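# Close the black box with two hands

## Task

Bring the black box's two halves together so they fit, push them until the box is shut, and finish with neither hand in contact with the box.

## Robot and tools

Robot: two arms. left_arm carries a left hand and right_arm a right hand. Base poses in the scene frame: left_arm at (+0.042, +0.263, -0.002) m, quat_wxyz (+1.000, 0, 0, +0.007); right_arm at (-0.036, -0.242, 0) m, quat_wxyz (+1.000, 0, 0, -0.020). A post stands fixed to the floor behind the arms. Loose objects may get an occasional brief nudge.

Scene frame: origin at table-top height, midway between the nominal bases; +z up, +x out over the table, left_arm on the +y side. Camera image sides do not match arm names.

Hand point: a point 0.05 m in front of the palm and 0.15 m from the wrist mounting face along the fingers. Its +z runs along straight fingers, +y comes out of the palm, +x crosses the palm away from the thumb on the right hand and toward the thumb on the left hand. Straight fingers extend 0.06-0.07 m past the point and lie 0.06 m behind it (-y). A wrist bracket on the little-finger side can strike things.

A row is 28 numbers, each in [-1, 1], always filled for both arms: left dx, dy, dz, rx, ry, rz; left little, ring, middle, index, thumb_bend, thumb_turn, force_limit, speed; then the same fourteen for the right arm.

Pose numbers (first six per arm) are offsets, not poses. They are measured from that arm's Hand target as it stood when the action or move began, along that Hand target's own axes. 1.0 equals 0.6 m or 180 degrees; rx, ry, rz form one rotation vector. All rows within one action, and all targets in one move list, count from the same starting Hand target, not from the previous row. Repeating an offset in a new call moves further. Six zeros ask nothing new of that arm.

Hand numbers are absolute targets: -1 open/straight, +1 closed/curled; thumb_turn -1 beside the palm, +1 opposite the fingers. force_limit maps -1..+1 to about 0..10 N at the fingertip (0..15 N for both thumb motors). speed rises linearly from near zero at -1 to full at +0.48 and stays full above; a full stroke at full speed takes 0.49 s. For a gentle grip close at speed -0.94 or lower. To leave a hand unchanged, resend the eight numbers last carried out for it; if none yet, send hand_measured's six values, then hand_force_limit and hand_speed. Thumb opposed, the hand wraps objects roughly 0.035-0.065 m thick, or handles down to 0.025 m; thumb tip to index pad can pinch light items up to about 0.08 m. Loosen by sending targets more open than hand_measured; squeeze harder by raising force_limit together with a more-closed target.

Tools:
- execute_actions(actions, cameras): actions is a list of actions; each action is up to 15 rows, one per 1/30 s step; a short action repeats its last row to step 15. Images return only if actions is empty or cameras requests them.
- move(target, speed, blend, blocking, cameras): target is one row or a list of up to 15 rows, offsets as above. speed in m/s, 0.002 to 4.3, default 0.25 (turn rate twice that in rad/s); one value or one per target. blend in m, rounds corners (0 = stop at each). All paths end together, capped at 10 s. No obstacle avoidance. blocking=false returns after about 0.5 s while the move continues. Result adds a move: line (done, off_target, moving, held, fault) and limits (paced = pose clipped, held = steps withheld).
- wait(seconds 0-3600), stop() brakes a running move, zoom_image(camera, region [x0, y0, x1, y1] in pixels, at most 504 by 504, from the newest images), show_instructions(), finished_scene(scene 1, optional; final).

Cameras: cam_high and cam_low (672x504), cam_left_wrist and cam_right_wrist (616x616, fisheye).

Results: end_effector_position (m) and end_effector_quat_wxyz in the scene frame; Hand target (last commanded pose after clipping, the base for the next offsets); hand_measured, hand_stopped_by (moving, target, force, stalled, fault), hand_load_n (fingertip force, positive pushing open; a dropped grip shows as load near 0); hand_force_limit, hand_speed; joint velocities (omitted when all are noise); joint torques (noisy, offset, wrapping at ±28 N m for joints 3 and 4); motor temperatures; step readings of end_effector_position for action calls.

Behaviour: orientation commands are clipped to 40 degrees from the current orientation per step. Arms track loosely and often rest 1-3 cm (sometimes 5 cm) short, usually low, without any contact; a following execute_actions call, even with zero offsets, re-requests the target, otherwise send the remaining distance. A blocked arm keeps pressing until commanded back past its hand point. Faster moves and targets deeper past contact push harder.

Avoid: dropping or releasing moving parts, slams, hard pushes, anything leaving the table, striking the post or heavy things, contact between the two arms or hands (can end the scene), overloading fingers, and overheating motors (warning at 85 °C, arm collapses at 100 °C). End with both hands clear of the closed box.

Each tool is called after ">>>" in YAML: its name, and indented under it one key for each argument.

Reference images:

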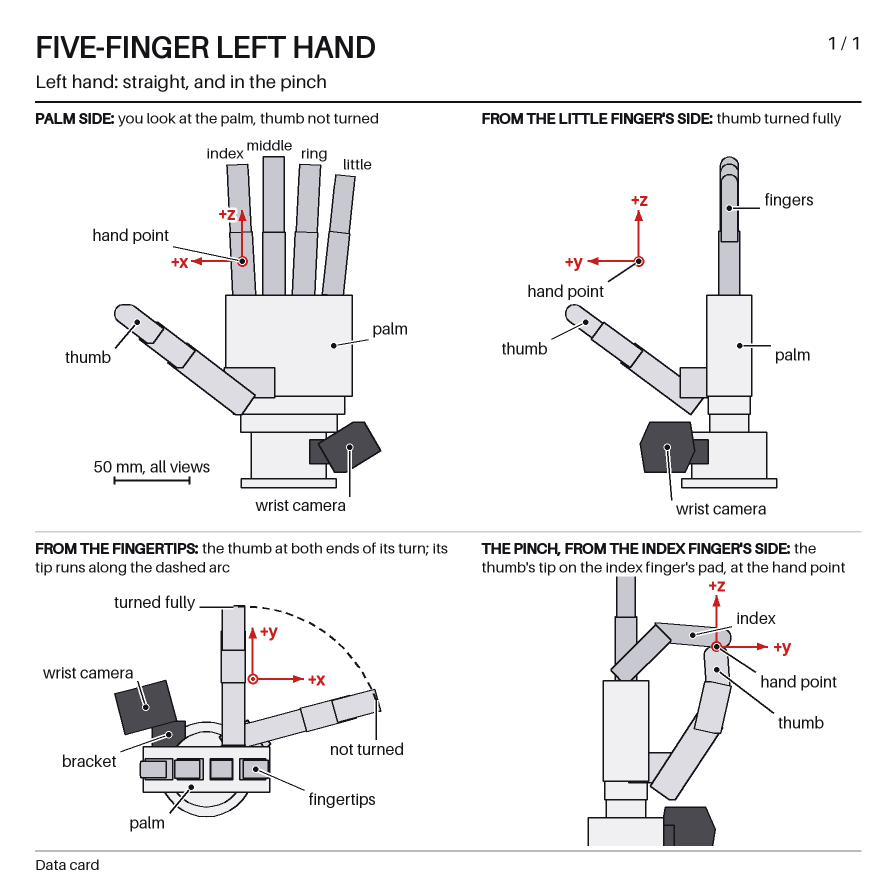

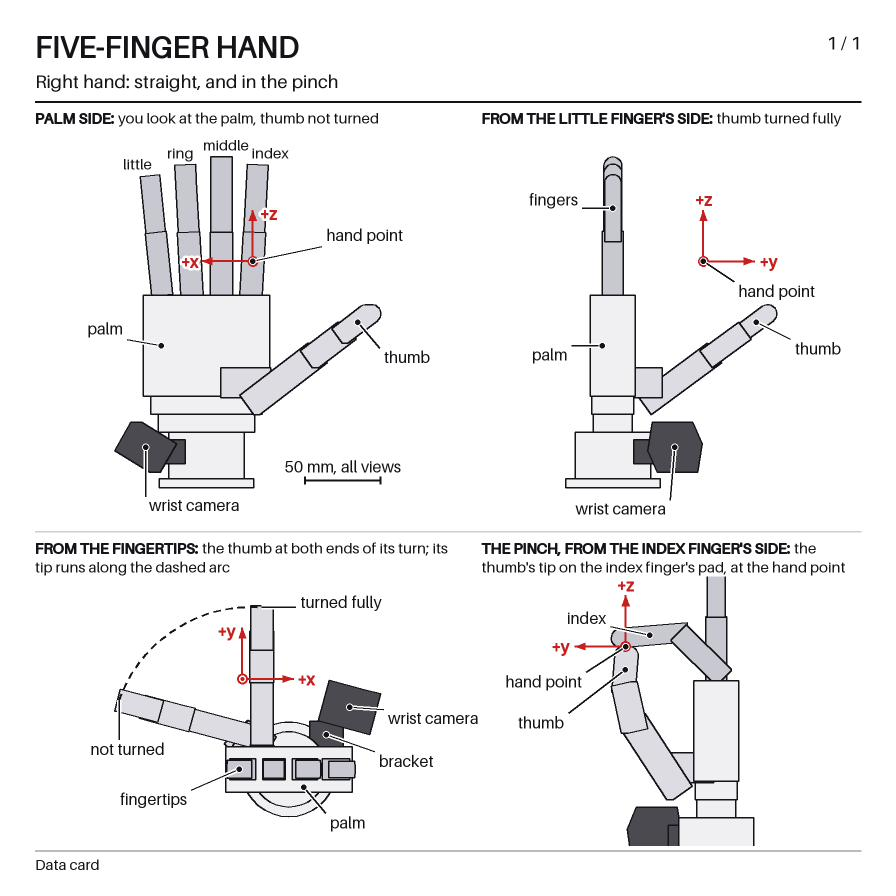

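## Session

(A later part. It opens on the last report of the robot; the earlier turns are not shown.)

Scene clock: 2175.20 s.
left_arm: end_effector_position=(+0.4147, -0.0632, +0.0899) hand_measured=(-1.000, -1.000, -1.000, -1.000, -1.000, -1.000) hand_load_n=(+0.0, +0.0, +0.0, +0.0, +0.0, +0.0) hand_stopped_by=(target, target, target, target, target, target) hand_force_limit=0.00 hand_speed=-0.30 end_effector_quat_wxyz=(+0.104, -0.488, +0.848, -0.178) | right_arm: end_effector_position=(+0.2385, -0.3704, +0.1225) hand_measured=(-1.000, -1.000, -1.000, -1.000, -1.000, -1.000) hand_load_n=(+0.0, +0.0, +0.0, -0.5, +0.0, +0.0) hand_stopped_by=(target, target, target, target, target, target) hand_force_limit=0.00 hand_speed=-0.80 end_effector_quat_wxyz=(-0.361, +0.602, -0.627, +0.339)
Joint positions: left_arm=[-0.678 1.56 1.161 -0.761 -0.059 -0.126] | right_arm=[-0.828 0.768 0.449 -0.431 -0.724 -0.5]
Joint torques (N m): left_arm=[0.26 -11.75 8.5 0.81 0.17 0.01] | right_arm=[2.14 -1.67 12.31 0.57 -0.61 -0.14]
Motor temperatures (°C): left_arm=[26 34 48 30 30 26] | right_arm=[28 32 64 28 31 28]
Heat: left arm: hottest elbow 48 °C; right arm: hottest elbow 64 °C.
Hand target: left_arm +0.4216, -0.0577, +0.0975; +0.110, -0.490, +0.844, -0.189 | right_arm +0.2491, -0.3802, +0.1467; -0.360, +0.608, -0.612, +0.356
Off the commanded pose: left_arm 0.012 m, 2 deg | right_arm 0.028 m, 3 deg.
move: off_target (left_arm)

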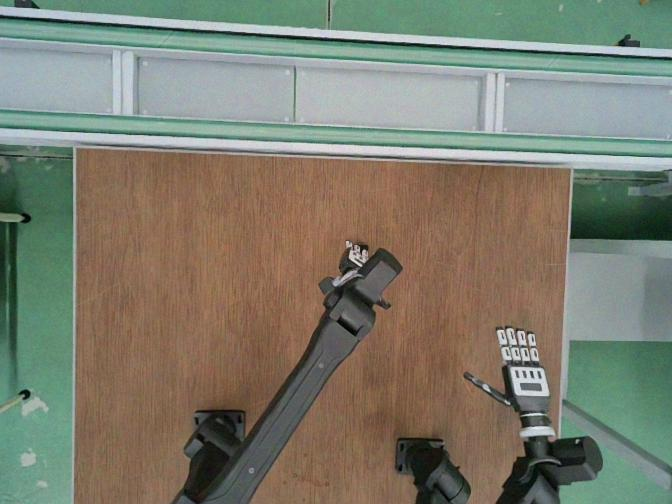

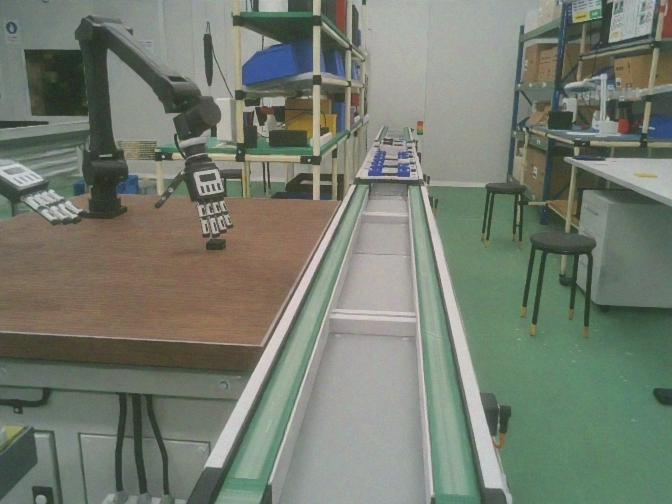

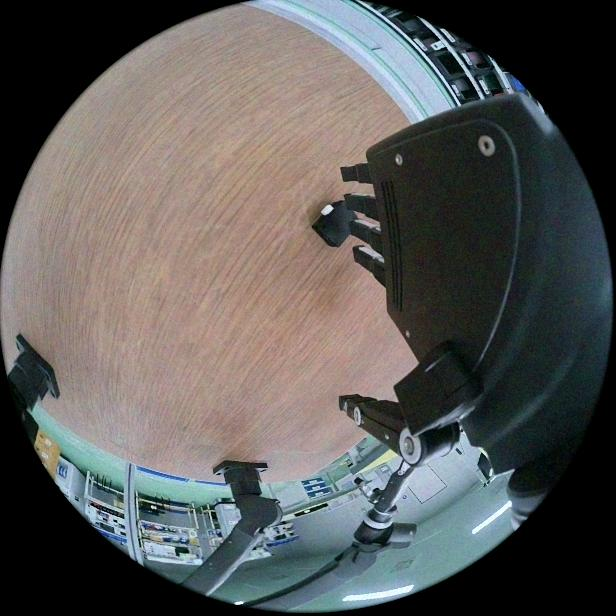

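>>> move:
  target: [0,0.0085,0.0181,0,0,0,-1,-1,-1,-1,-1,-1,0.0,-0.3, 0,0,0,0,0,0,-1,-1,-1,-1,-1,-1,0,-0.8]
  speed: 0.04
  cameras: ["cam_low","cam_right_wrist"]

>>> zoom_image:
  camera: "cam_low"
  region: [190, 210, 250, 270]

>>> zoom_image:
  camera: "cam_right_wrist"
  region: [290, 170, 390, 270]

Scene clock: 2184.23 s.
left_arm: end_effector_position=(+0.4155, -0.0637, +0.0844) hand_measured=(-1.000, -1.000, -1.000, -1.000, -1.000, -1.000) hand_load_n=(+0.0, +0.0, +0.0, +0.0, +0.0, +0.0) hand_stopped_by=(target, target, target, target, target, target) hand_force_limit=0.00 hand_speed=-0.30 end_effector_quat_wxyz=(+0.107, -0.488, +0.847, -0.184) | right_arm: end_effector_position=(+0.2385, -0.3704, +0.1225) hand_measured=(-1.000, -1.000, -1.000, -1.000, -1.000, -1.000) hand_load_n=(+0.0, +0.0, +0.0, +0.0, -0.5, +0.0) hand_stopped_by=(target, target, target, target, target, target) hand_force_limit=0.00 hand_speed=-0.80 end_effector_quat_wxyz=(-0.361, +0.602, -0.627, +0.339)
Joint positions: left_arm=[-0.678 1.56 1.143 -0.729 -0.059 -0.125] | right_arm=[-0.828 0.768 0.449 -0.431 -0.724 -0.5]
Joint torques (N m): left_arm=[0.32 -10.99 8.18 0.75 0.15 0.05] | right_arm=[2.14 -1.9 12.42 0.61 -0.61 -0.13]
Motor temperatures (°C): left_arm=[26 34 46 30 30 26] | right_arm=[28 32 64 28 31 28]
Heat: left arm: hottest elbow 46 °C; right arm: hottest elbow 64 °C.
Hand target: left_arm +0.4216, -0.0576, +0.0854; +0.110, -0.490, +0.844, -0.189 | right_arm +0.2491, -0.3802, +0.1467; -0.360, +0.608, -0.612, +0.356
Off the commanded pose: left_arm 0.009 m, 1 deg | right_arm 0.028 m, 3 deg.
move: done

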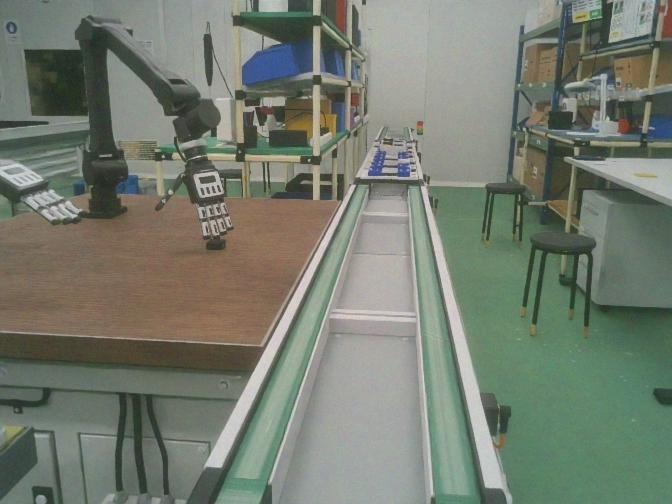

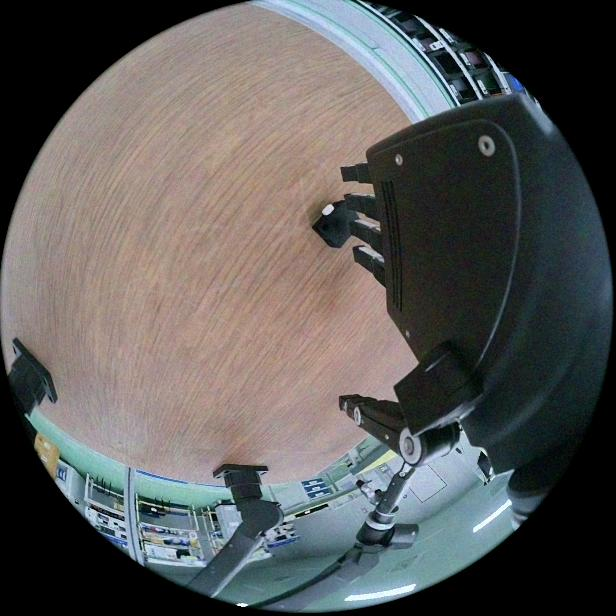

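Scaled by 8.400 from the camera's image (finer frame: 960x720).

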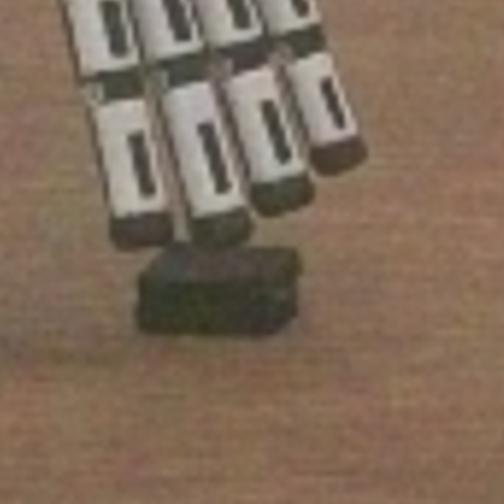

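Scaled by 5.040 from the camera's image (finer frame: 880x880).

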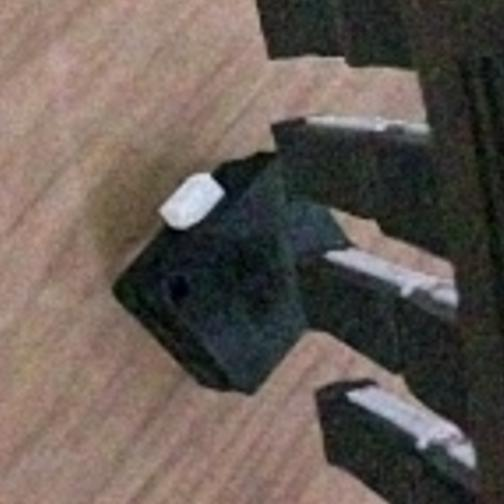

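>>> move:
  target: [-0.0005,0.0123,0.0165,0,0,0,-1,-1,-1,-1,-1,-1,0.0,-0.3, 0,0,0,0,0,0,-1,-1,-1,-1,-1,-1,0,-0.8]
  speed: 0.04
  cameras: ["cam_low","cam_right_wrist"]

>>> zoom_image:
  camera: "cam_low"
  region: [190, 210, 250, 270]

>>> zoom_image:
  camera: "cam_right_wrist"
  region: [290, 170, 390, 270]

Scene clock: 2191.77 s.
left_arm: end_effector_position=(+0.4149, -0.0632, +0.0772) hand_measured=(-1.000, -1.000, -1.000, -1.000, -1.000, -1.000) hand_load_n=(+0.0, +0.0, +0.0, +0.0, +0.0, +0.0) hand_stopped_by=(target, target, target, target, target, target) hand_force_limit=0.00 hand_speed=-0.30 end_effector_quat_wxyz=(+0.109, -0.487, +0.846, -0.189) | right_arm: end_effector_position=(+0.2385, -0.3704, +0.1225) hand_measured=(-1.000, -1.000, -1.000, -1.000, -1.000, -1.000) hand_load_n=(+0.0, +0.0, +0.0, -0.5, +0.0, +0.0) hand_stopped_by=(target, target, target, target, target, target) hand_force_limit=0.00 hand_speed=-0.80 end_effector_quat_wxyz=(-0.361, +0.602, -0.627, +0.339)
Joint positions: left_arm=[-0.678 1.56 1.12 -0.696 -0.059 -0.125] | right_arm=[-0.828 0.768 0.449 -0.431 -0.724 -0.5]
Joint torques (N m): left_arm=[0.32 -10.7 7.91 1.01 0.14 -0.01] | right_arm=[1.9 -1.73 12.34 0.61 -0.6 -0.15]
Motor temperatures (°C): left_arm=[26 34 45 30 30 26] | right_arm=[28 32 64 28 31 28]
Heat: left arm: hottest elbow 45 °C; right arm: hottest elbow 64 °C.
Hand target: left_arm +0.4197, -0.0562, +0.0735; +0.110, -0.490, +0.844, -0.189 | right_arm +0.2491, -0.3802, +0.1467; -0.360, +0.608, -0.612, +0.356
Off the commanded pose: left_arm 0.009 m, 0 deg | right_arm 0.028 m, 3 deg.
move: done

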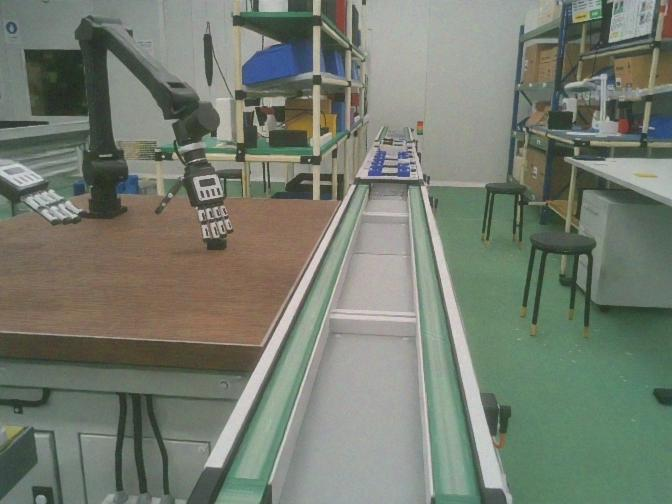

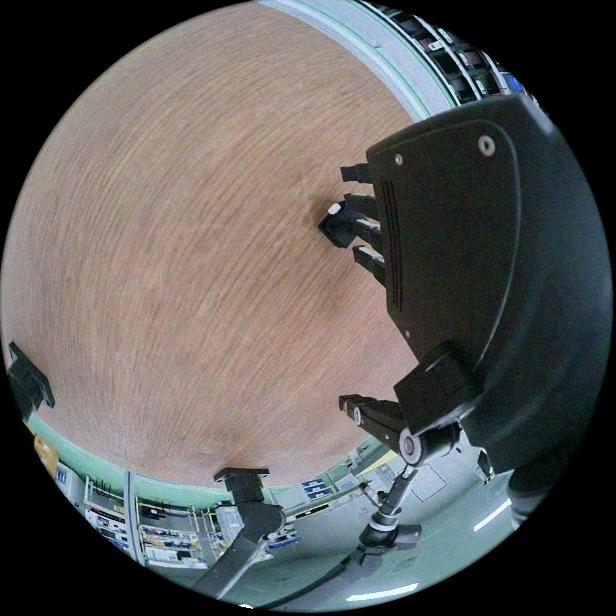

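Scaled by 8.400 from the camera's image (finer frame: 960x720).

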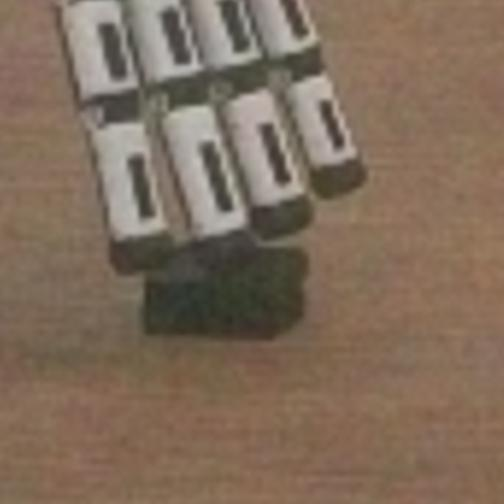

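Scaled by 5.040 from the camera's image (finer frame: 880x880).

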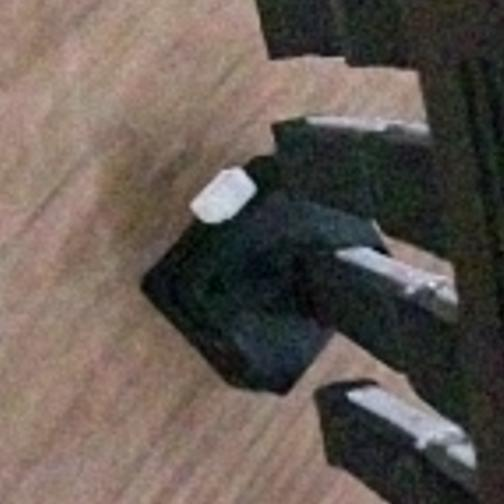

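>>> move:
  target: [-0.0011,0.02,0.0275,0,0,0,-1,-1,-1,-1,-1,-1,0.0,-0.3, 0,0,0,0,0,0,-1,-1,-1,-1,-1,-1,0,-0.8]
  speed: 0.04
  cameras: ["cam_low","cam_right_wrist"]

>>> zoom_image:
  camera: "cam_low"
  region: [190, 210, 250, 270]

>>> zoom_image:
  camera: "cam_right_wrist"
  region: [290, 170, 390, 270]

Scene clock: 2196.87 s.
left_arm: end_effector_position=(+0.4200, -0.0672, +0.0718) hand_measured=(-1.000, -1.000, -1.000, -1.000, -1.000, -1.000) hand_load_n=(+0.5, +0.0, +0.0, +0.0, +0.0, +0.0) hand_stopped_by=(target, target, target, target, target, target) hand_force_limit=0.00 hand_speed=-0.30 end_effector_quat_wxyz=(+0.116, -0.485, +0.842, -0.206) | right_arm: end_effector_position=(+0.2385, -0.3704, +0.1225) hand_measured=(-1.000, -1.000, -1.000, -1.000, -1.000, -1.000) hand_load_n=(+0.0, +0.0, +0.0, +0.0, +0.0, +0.0) hand_stopped_by=(target, target, target, target, target, target) hand_force_limit=0.00 hand_speed=-0.80 end_effector_quat_wxyz=(-0.361, +0.602, -0.627, +0.339)
Joint positions: left_arm=[-0.678 1.559 1.097 -0.634 -0.059 -0.125] | right_arm=[-0.828 0.768 0.449 -0.431 -0.724 -0.5]
Joint torques (N m): left_arm=[0.56 -9.35 6.54 0.68 0.19 0.01] | right_arm=[2.2 -1.79 12.34 0.62 -0.63 -0.15]
Motor temperatures (°C): left_arm=[26 34 45 30 30 26] | right_arm=[28 32 64 28 31 28]
Heat: left arm: hottest elbow 45 °C; right arm: hottest elbow 64 °C.
Hand target: left_arm +0.4167, -0.0537, +0.0533; +0.110, -0.490, +0.844, -0.189 | right_arm +0.2491, -0.3802, +0.1467; -0.360, +0.608, -0.612, +0.356
Off the commanded pose: left_arm 0.023 m, 2 deg | right_arm 0.028 m, 3 deg.
move: off_target (left_arm)

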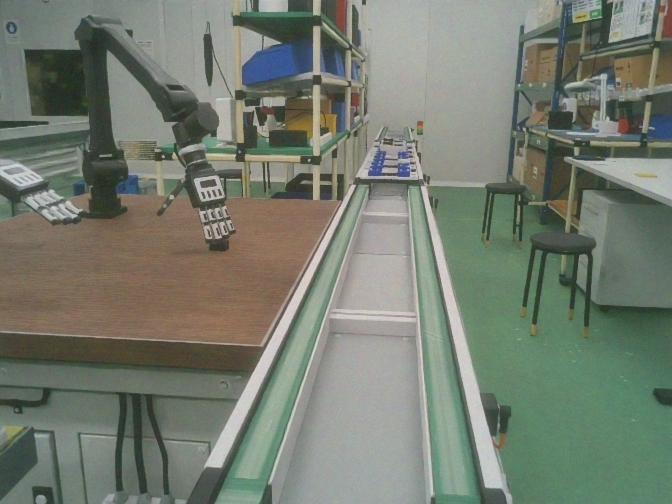

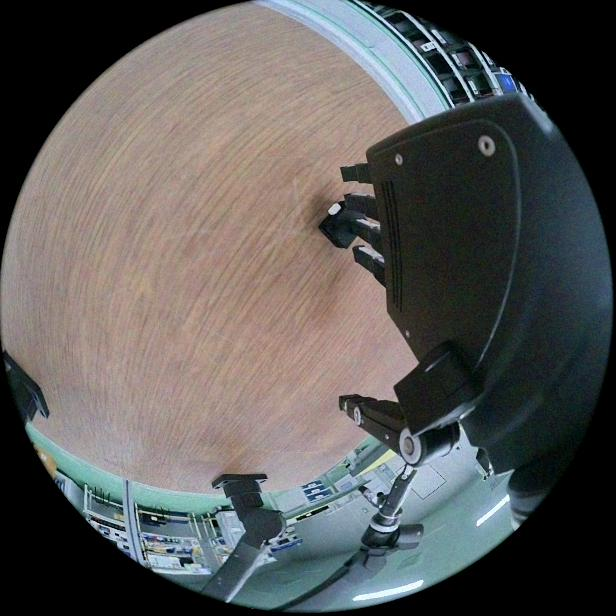

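Scaled by 8.400 from the camera's image (finer frame: 960x720).

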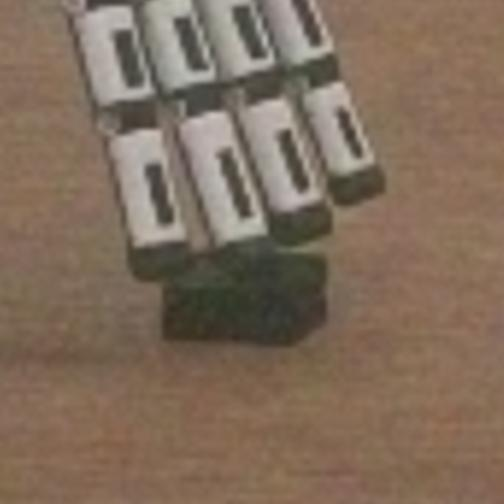

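Scaled by 5.040 from the camera's image (finer frame: 880x880).

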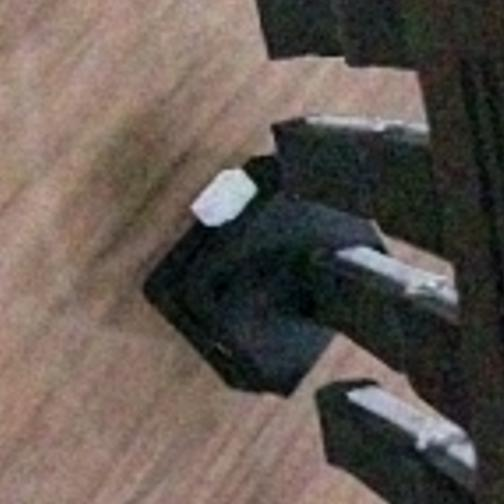

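>>> move:
  target: [-0.0025,0.0291,0.02,0,0,0,-1,-1,-1,-1,-1,-1,0.0,-0.3, 0,0,0,0,0,0,-1,-1,-1,-1,-1,-1,0,-0.8]
  speed: 0.04
  cameras: ["cam_low","cam_right_wrist"]

>>> zoom_image:
  camera: "cam_low"
  region: [190, 210, 250, 270]

>>> zoom_image:
  camera: "cam_right_wrist"
  region: [290, 170, 390, 270]

Scene clock: 2205.17 s.
left_arm: end_effector_position=(+0.4183, -0.0659, +0.0672) hand_measured=(-1.000, -1.000, -1.000, -1.000, -1.000, -1.000) hand_load_n=(+0.0, +0.0, +0.5, +0.0, +0.0, +0.0) hand_stopped_by=(target, target, target, target, target, target) hand_force_limit=0.00 hand_speed=-0.30 end_effector_quat_wxyz=(+0.122, -0.484, +0.837, -0.223) | right_arm: end_effector_position=(+0.2385, -0.3704, +0.1225) hand_measured=(-1.000, -1.000, -1.000, -1.000, -1.000, -1.000) hand_load_n=(+0.0, +0.0, +0.0, +0.0, +0.0, -0.5) hand_stopped_by=(target, target, target, target, target, target) hand_force_limit=0.00 hand_speed=-0.80 end_effector_quat_wxyz=(-0.361, +0.602, -0.627, +0.339)
Joint positions: left_arm=[-0.678 1.54 1.052 -0.571 -0.058 -0.125] | right_arm=[-0.828 0.768 0.449 -0.431 -0.724 -0.5]
Joint torques (N m): left_arm=[0.38 -8.29 5.71 0.31 0.17 0.01] | right_arm=[2.02 -1.67 12.4 0.59 -0.64 -0.15]
Motor temperatures (°C): left_arm=[26 34 43 30 30 26] | right_arm=[28 32 64 28 31 28]
Heat: left arm: hottest elbow 43 °C; right arm: hottest elbow 64 °C.
Hand target: left_arm +0.4082, -0.0470, +0.0350; +0.110, -0.490, +0.844, -0.189 | right_arm +0.2491, -0.3802, +0.1467; -0.360, +0.608, -0.612, +0.356
Off the commanded pose: left_arm 0.039 m, 4 deg | right_arm 0.028 m, 3 deg.
move: off_target (left_arm)

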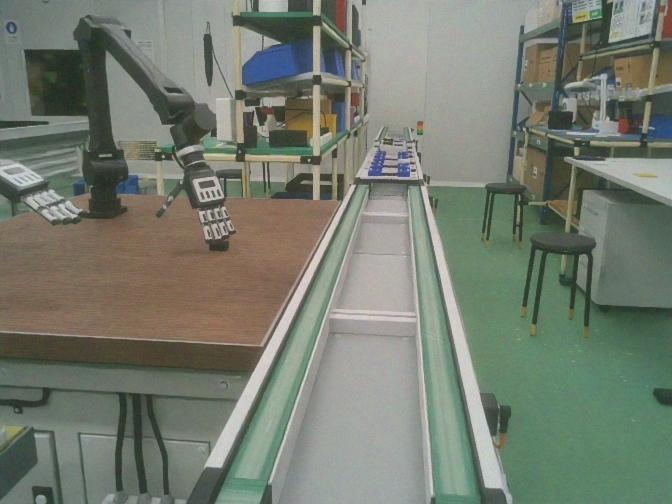

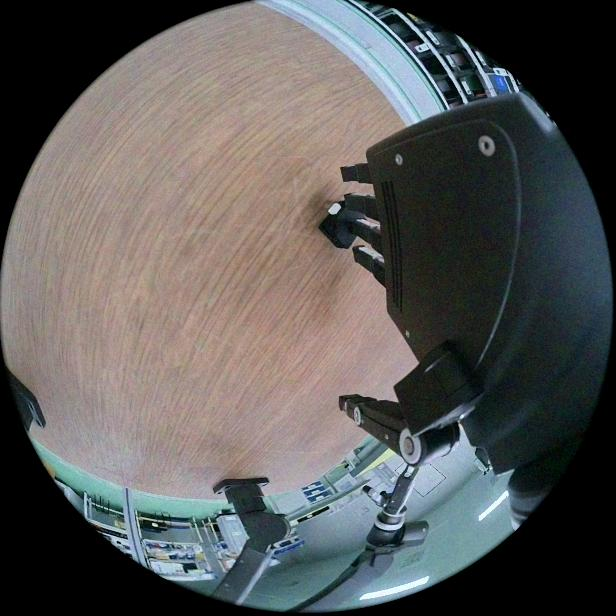

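Scaled by 8.400 from the camera's image (finer frame: 960x720).

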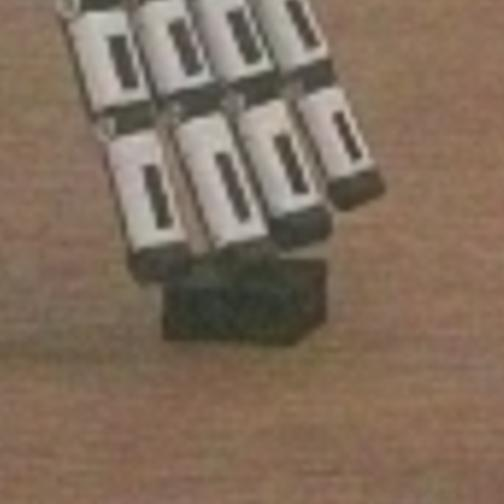

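Scaled by 5.040 from the camera's image (finer frame: 880x880).

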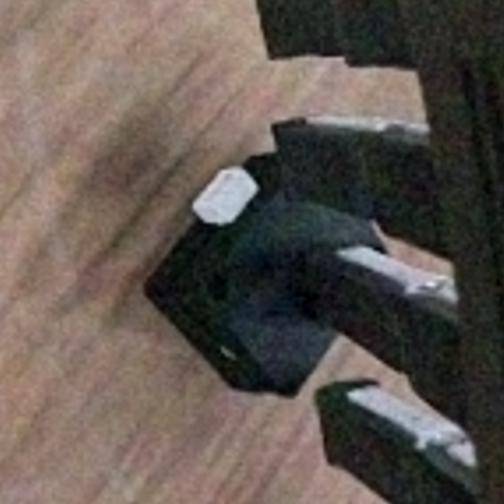

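>>> move:
  target: [-0.0014,0.0229,0.0255,0,0,0,-1,-1,-1,-1,-1,-1,0.0,-0.3, 0,0,0,0,0,0,-1,-1,-1,-1,-1,-1,0,-0.8]
  speed: 0.04
  cameras: ["cam_low","cam_right_wrist"]

>>> zoom_image:
  camera: "cam_low"
  region: [190, 210, 250, 270]

>>> zoom_image:
  camera: "cam_right_wrist"
  region: [290, 170, 390, 270]

Scene clock: 2211.03 s.
left_arm: end_effector_position=(+0.4184, -0.0661, +0.0633) hand_measured=(-1.000, -1.000, -1.000, -1.000, -1.000, -1.000) hand_load_n=(+0.0, +0.0, +0.0, +0.0, +0.0, +0.0) hand_stopped_by=(target, target, target, target, target, target) hand_force_limit=0.00 hand_speed=-0.30 end_effector_quat_wxyz=(+0.128, -0.482, +0.833, -0.238) | right_arm: end_effector_position=(+0.2385, -0.3704, +0.1225) hand_measured=(-1.000, -1.000, -1.000, -1.000, -1.000, -1.000) hand_load_n=(+0.0, +0.0, +0.0, +0.0, +0.0, +0.0) hand_stopped_by=(target, target, target, target, target, target) hand_force_limit=0.00 hand_speed=-0.80 end_effector_quat_wxyz=(-0.361, +0.602, -0.627, +0.339)
Joint positions: left_arm=[-0.678 1.528 1.017 -0.515 -0.058 -0.125] | right_arm=[-0.828 0.768 0.449 -0.431 -0.724 -0.5]
Joint torques (N m): left_arm=[0.26 -5.77 5.07 0.1 0.22 0.02] | right_arm=[2.14 -1.61 12.37 0.59 -0.62 -0.15]
Motor temperatures (°C): left_arm=[26 34 43 30 30 26] | right_arm=[28 32 64 28 31 28]
Heat: left arm: hottest elbow 43 °C; right arm: hottest elbow 64 °C.
Hand target: left_arm +0.4036, -0.0434, +0.0154; +0.110, -0.490, +0.844, -0.189 | right_arm +0.2491, -0.3802, +0.1467; -0.360, +0.608, -0.612, +0.356
Off the commanded pose: left_arm 0.055 m, 6 deg | right_arm 0.028 m, 3 deg.
move: off_target (left_arm)

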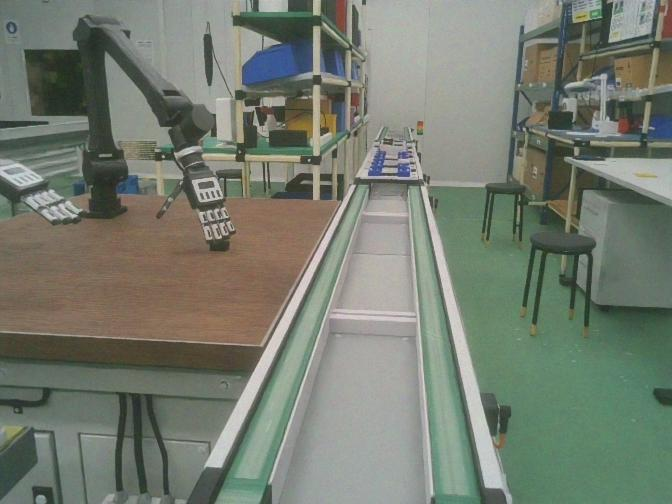

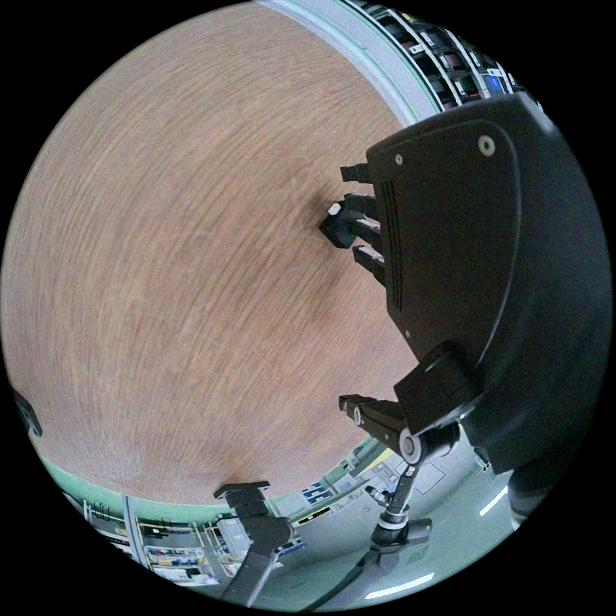

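Scaled by 8.400 from the camera's image (finer frame: 960x720).

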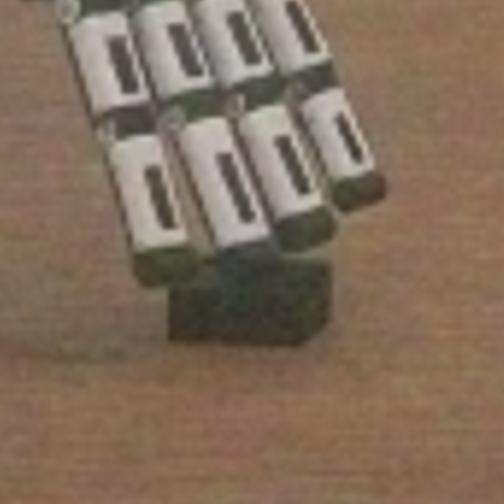

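Scaled by 5.040 from the camera's image (finer frame: 880x880).

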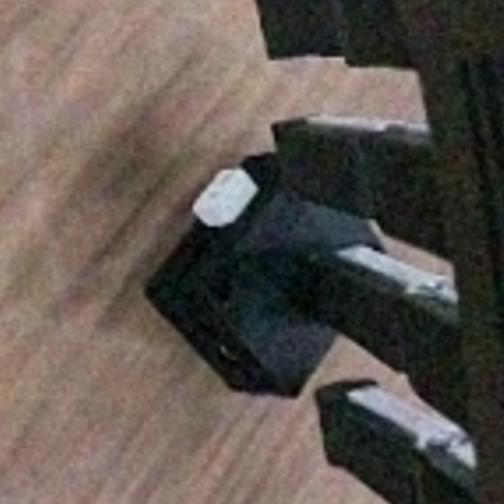

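>>> move:
  target: [0.0055,-0.0938,-0.1118,0,0,0,-1,-1,-1,-1,-1,-1,0.0,-0.3, 0,0,0,0,0,0,-1,-1,-1,-1,-1,-1,0,-0.8]
  speed: 0.15
  cameras: ["cam_low","cam_right_wrist","cam_high"]

>>> zoom_image:
  camera: "cam_low"
  region: [205, 230, 235, 260]

>>> zoom_image:
  camera: "cam_right_wrist"
  region: [290, 170, 370, 250]

Scene clock: 2218.33 s.
left_arm: end_effector_position=(+0.3993, -0.0510, +0.0822) hand_measured=(-1.000, -1.000, -1.000, -1.000, -1.000, -1.000) hand_load_n=(+0.0, +0.0, +0.0, +0.0, +0.0, +0.0) hand_stopped_by=(target, target, target, target, target, target) hand_force_limit=0.00 hand_speed=-0.30 end_effector_quat_wxyz=(+0.102, -0.489, +0.849, -0.172) | right_arm: end_effector_position=(+0.2385, -0.3704, +0.1225) hand_measured=(-1.000, -1.000, -1.000, -1.000, -1.000, -1.000) hand_load_n=(+0.0, +0.0, +0.0, +0.0, +0.0, +0.0) hand_stopped_by=(target, target, target, target, target, target) hand_force_limit=0.00 hand_speed=-0.80 end_effector_quat_wxyz=(-0.361, +0.602, -0.627, +0.339)
Joint positions: left_arm=[-0.677 1.527 1.103 -0.748 -0.058 -0.125] | right_arm=[-0.828 0.768 0.449 -0.431 -0.724 -0.5]
Joint torques (N m): left_arm=[0.38 -9.11 13.23 0.12 0.11 -0.01] | right_arm=[2.14 -1.67 12.38 0.57 -0.62 -0.16]
Motor temperatures (°C): left_arm=[26 33 42 30 30 26] | right_arm=[28 32 65 28 31 28]
Heat: left arm: hottest elbow 42 °C; right arm: hottest elbow 65 °C.
Hand target: left_arm +0.4212, -0.0574, +0.1001; +0.110, -0.490, +0.844, -0.189 | right_arm +0.2491, -0.3802, +0.1467; -0.360, +0.608, -0.612, +0.356
Off the commanded pose: left_arm 0.029 m, 2 deg | right_arm 0.028 m, 3 deg.
move: off_target (left_arm)
Images, in order (width x height): cam_high 672x504, cam_low 672x504, cam_right_wrist 616x616.

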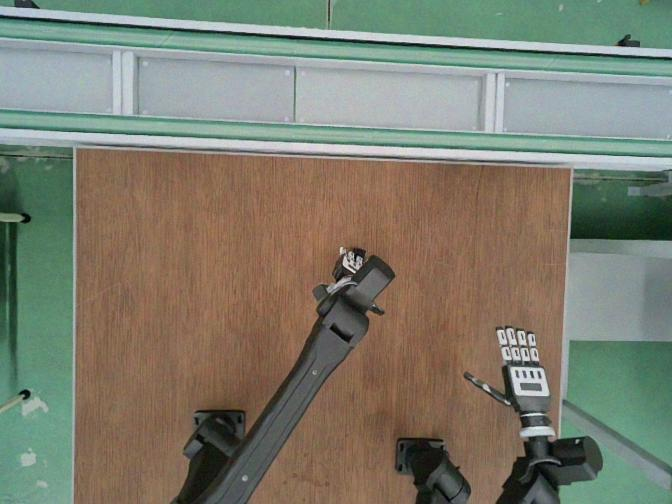

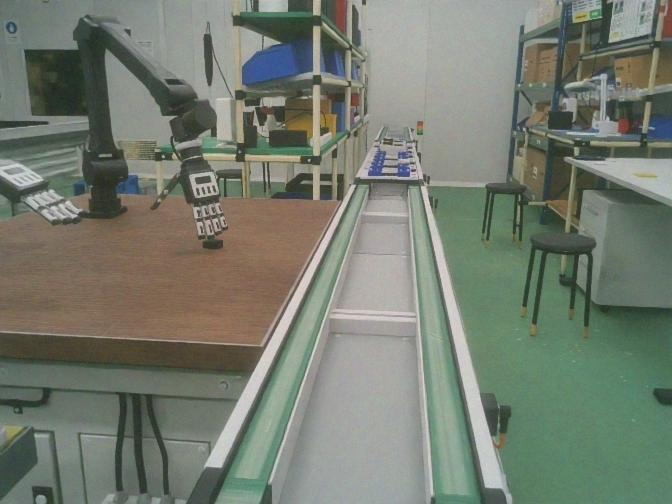

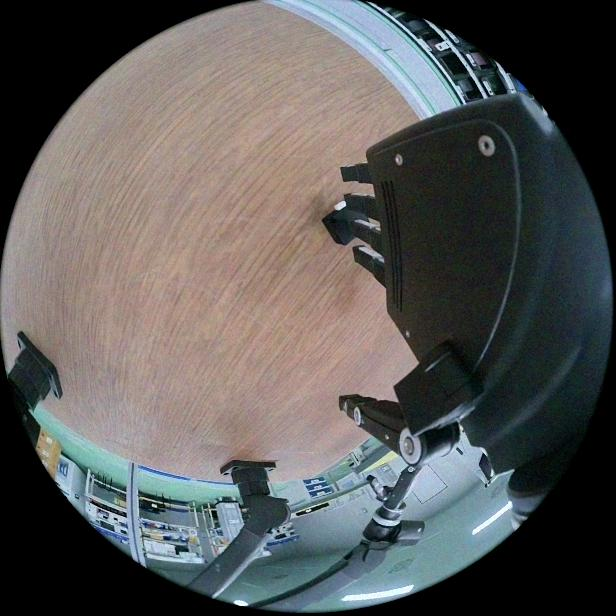

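Scaled by 16.800 from the camera's image (finer frame: 960x720).

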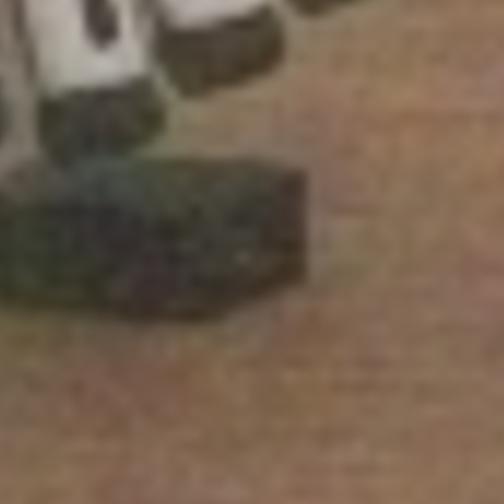

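Scaled by 6.300 from the camera's image (finer frame: 880x880).

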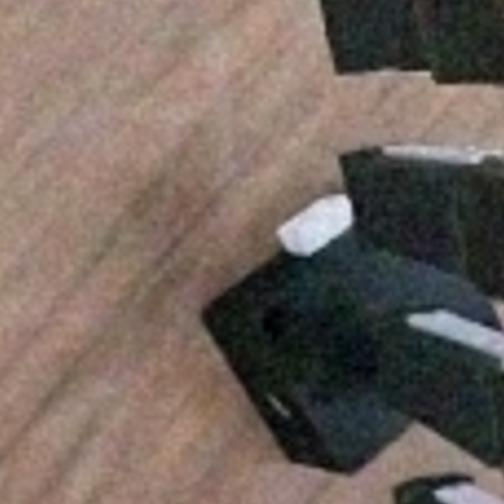

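>>> move:
  target: [0.0,-0.0352,-0.0755,0,0,0,-1,-1,-1,-1,-1,-1,0.0,-0.3, 0,0,0,0,0,0,-1,-1,-1,-1,-1,-1,0,-0.8]
  speed: 0.15
  cameras: ["cam_low","cam_right_wrist","cam_high"]

>>> zoom_image:
  camera: "cam_low"
  region: [195, 225, 230, 260]

>>> zoom_image:
  camera: "cam_right_wrist"
  region: [300, 180, 360, 240]

Scene clock: 2223.13 s.
left_arm: end_effector_position=(+0.4021, -0.0532, +0.1271) hand_measured=(-1.000, -1.000, -1.000, -1.000, -1.000, -1.000) hand_load_n=(+0.0, +0.0, +0.0, +0.0, +0.0, -0.5) hand_stopped_by=(target, target, target, target, target, target) hand_force_limit=0.00 hand_speed=-0.30 end_effector_quat_wxyz=(+0.100, -0.489, +0.850, -0.168) | right_arm: end_effector_position=(+0.2385, -0.3704, +0.1225) hand_measured=(-1.000, -1.000, -1.000, -1.000, -1.000, -1.000) hand_load_n=(+0.0, +0.0, +0.0, -0.5, +0.0, -0.5) hand_stopped_by=(target, target, target, target, target, target) hand_force_limit=0.00 hand_speed=-0.80 end_effector_quat_wxyz=(-0.361, +0.602, -0.627, +0.339)
Joint positions: left_arm=[-0.677 1.5 1.199 -0.881 -0.058 -0.125] | right_arm=[-0.828 0.768 0.449 -0.431 -0.724 -0.5]
Joint torques (N m): left_arm=[0.15 -9.99 13.03 0.03 0.1 0] | right_arm=[1.9 -1.79 12.38 0.59 -0.62 -0.14]
Motor temperatures (°C): left_arm=[26 33 43 30 30 26] | right_arm=[28 32 65 28 31 28]
Heat: left arm: hottest elbow 43 °C; right arm: hottest elbow 65 °C.
Hand target: left_arm +0.4209, -0.0573, +0.1501; +0.110, -0.490, +0.844, -0.189 | right_arm +0.2491, -0.3802, +0.1467; -0.360, +0.608, -0.612, +0.356
Off the commanded pose: left_arm 0.030 m, 3 deg | right_arm 0.028 m, 3 deg.
move: off_target (left_arm)
Images, in order (width x height): cam_high 672x504, cam_low 672x504, cam_right_wrist 616x616.

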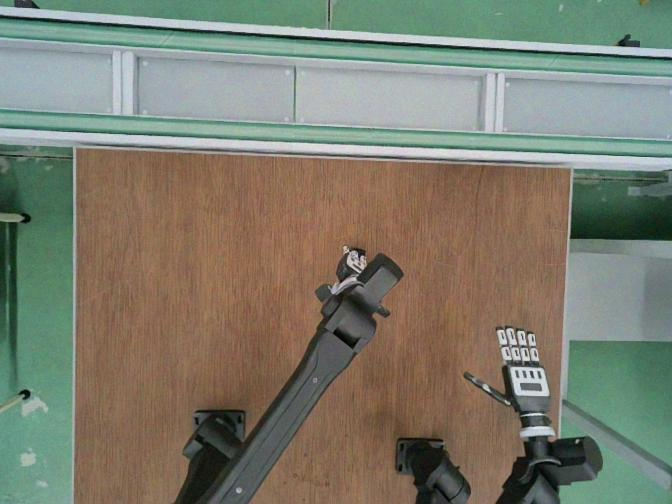

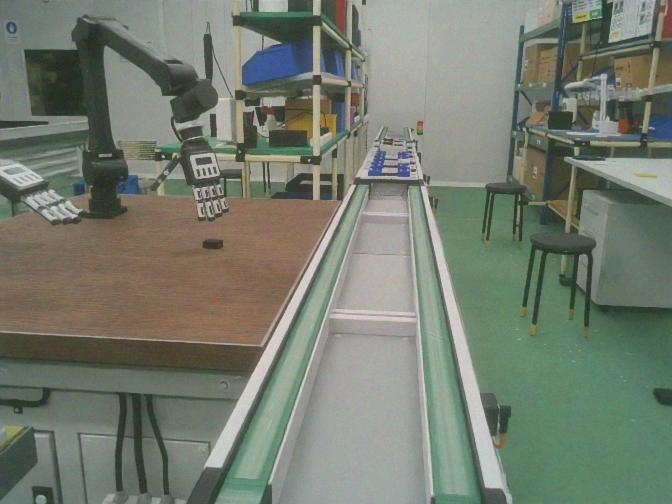

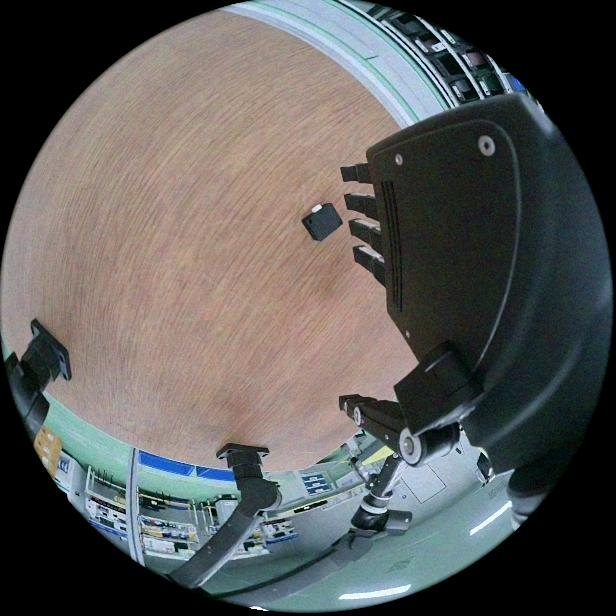

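Scaled by 14.400 from the camera's image (finer frame: 960x720).

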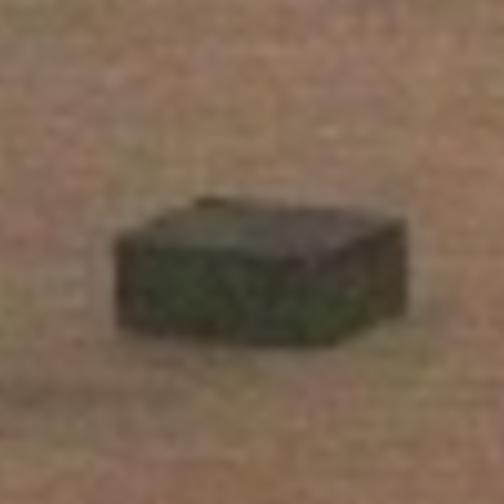

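Scaled by 8.400 from the camera's image (finer frame: 880x880).

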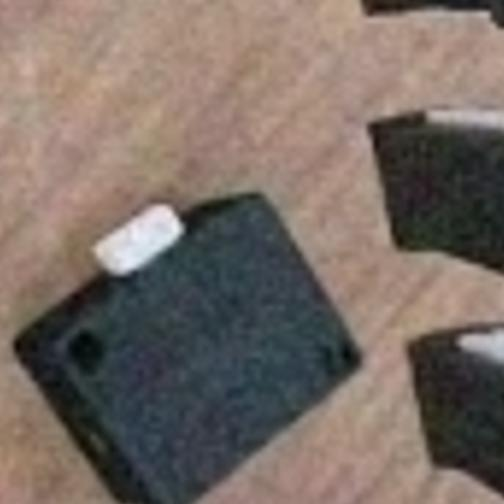

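>>> move:
  target:
    - [-0.0715,-0.0618,0.0656,0.361,0,0,-1,-1,-1,-1,-1,-1,0.0,-0.3, 0,0,0,0,0,0,-1,-1,-1,-1,-1,-1,0,-0.8]
    - [-0.0715,-0.014,0.1685,0.361,0,0,-1,-1,-1,-1,-1,-1,0.0,-0.3, 0,0,0,0,0,0,-1,-1,-1,-1,-1,-1,0,-0.8]
  speed: 0.2
  cameras: ["cam_low","cam_right_wrist","cam_high"]

>>> zoom_image:
  camera: "cam_right_wrist"
  region: [200, 270, 300, 370]

Scene clock: 2247.13 s.
left_arm: end_effector_position=(+0.4801, -0.0520, +0.0523) hand_measured=(-1.000, -1.000, -1.000, -1.000, -1.000, -1.000) hand_load_n=(+0.0, +0.0, +0.0, +0.0, -0.5, +0.0) hand_stopped_by=(target, target, target, target, target, target) hand_force_limit=0.00 hand_speed=-0.30 end_effector_quat_wxyz=(+0.345, -0.357, +0.620, -0.608) | right_arm: end_effector_position=(+0.2385, -0.3704, +0.1225) hand_measured=(-1.000, -1.000, -1.000, -1.000, -1.000, -1.000) hand_load_n=(+0.0, -0.5, +0.0, +0.0, +0.0, +0.0) hand_stopped_by=(target, target, target, target, target, target) hand_force_limit=0.00 hand_speed=-0.80 end_effector_quat_wxyz=(-0.361, +0.602, -0.627, +0.339)
Joint positions: left_arm=[-0.597 1.775 0.484 1.267 -0.051 -0.008] | right_arm=[-0.828 0.768 0.449 -0.431 -0.724 -0.5]
Joint torques (N m): left_arm=[-0.32 -9.99 4.11 1.83 0.21 0.06] | right_arm=[2.14 -1.96 12.4 0.64 -0.61 -0.16]
Motor temperatures (°C): left_arm=[26 34 46 30 29 26] | right_arm=[28 32 65 28 31 28]
Heat: left arm: hottest elbow 46 °C; right arm: hottest elbow 65 °C.
Hand target: left_arm +0.4862, -0.0451, +0.0621; +0.356, -0.354, +0.610, -0.612 | right_arm +0.2491, -0.3802, +0.1467; -0.360, +0.608, -0.612, +0.356
Off the commanded pose: left_arm 0.014 m, 2 deg | right_arm 0.028 m, 3 deg.
move: off_target (left_arm)
Images, in order (width x height): cam_high 672x504, cam_low 672x504, cam_right_wrist 616x616.

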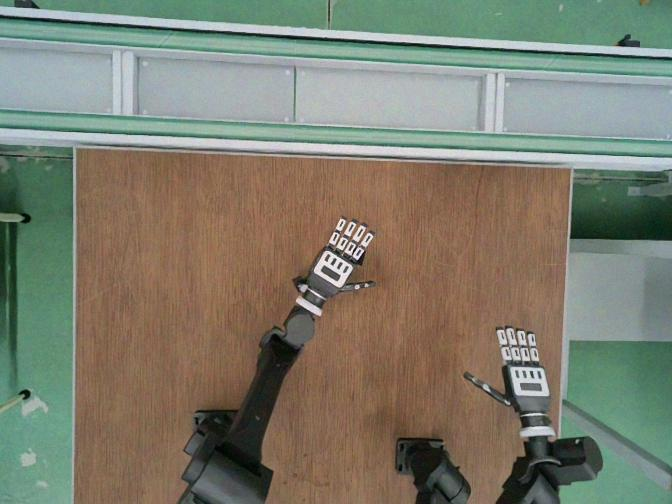

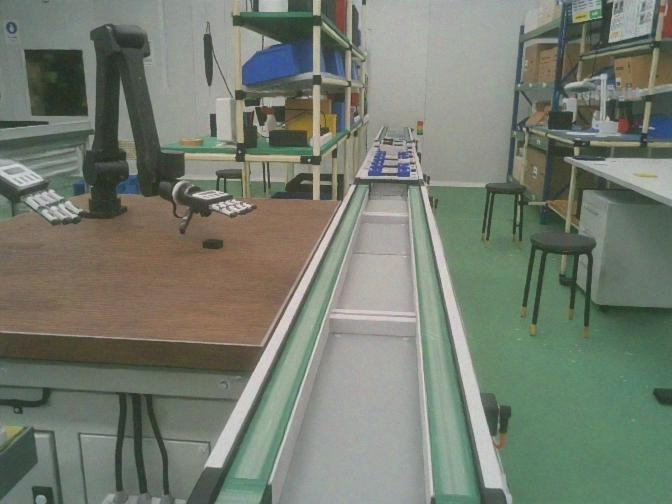

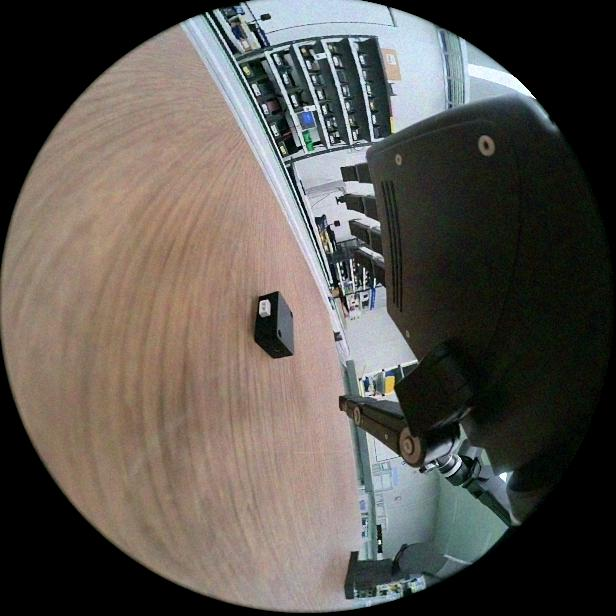

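Scaled by 5.040 from the camera's image (finer frame: 880x880).

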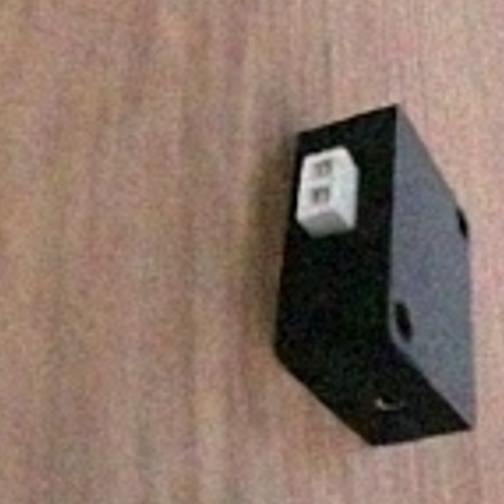

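>>> zoom_image:
  camera: "cam_right_wrist"
  region: [250, 285, 300, 365]

Scaled by 6.300 from the camera's image (finer frame: 880x880).

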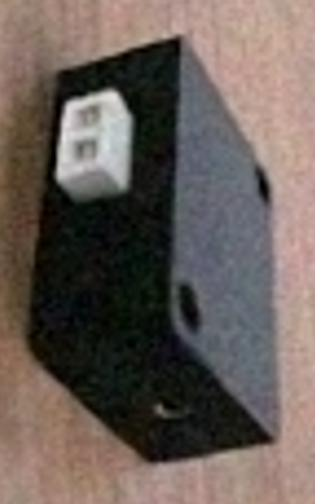

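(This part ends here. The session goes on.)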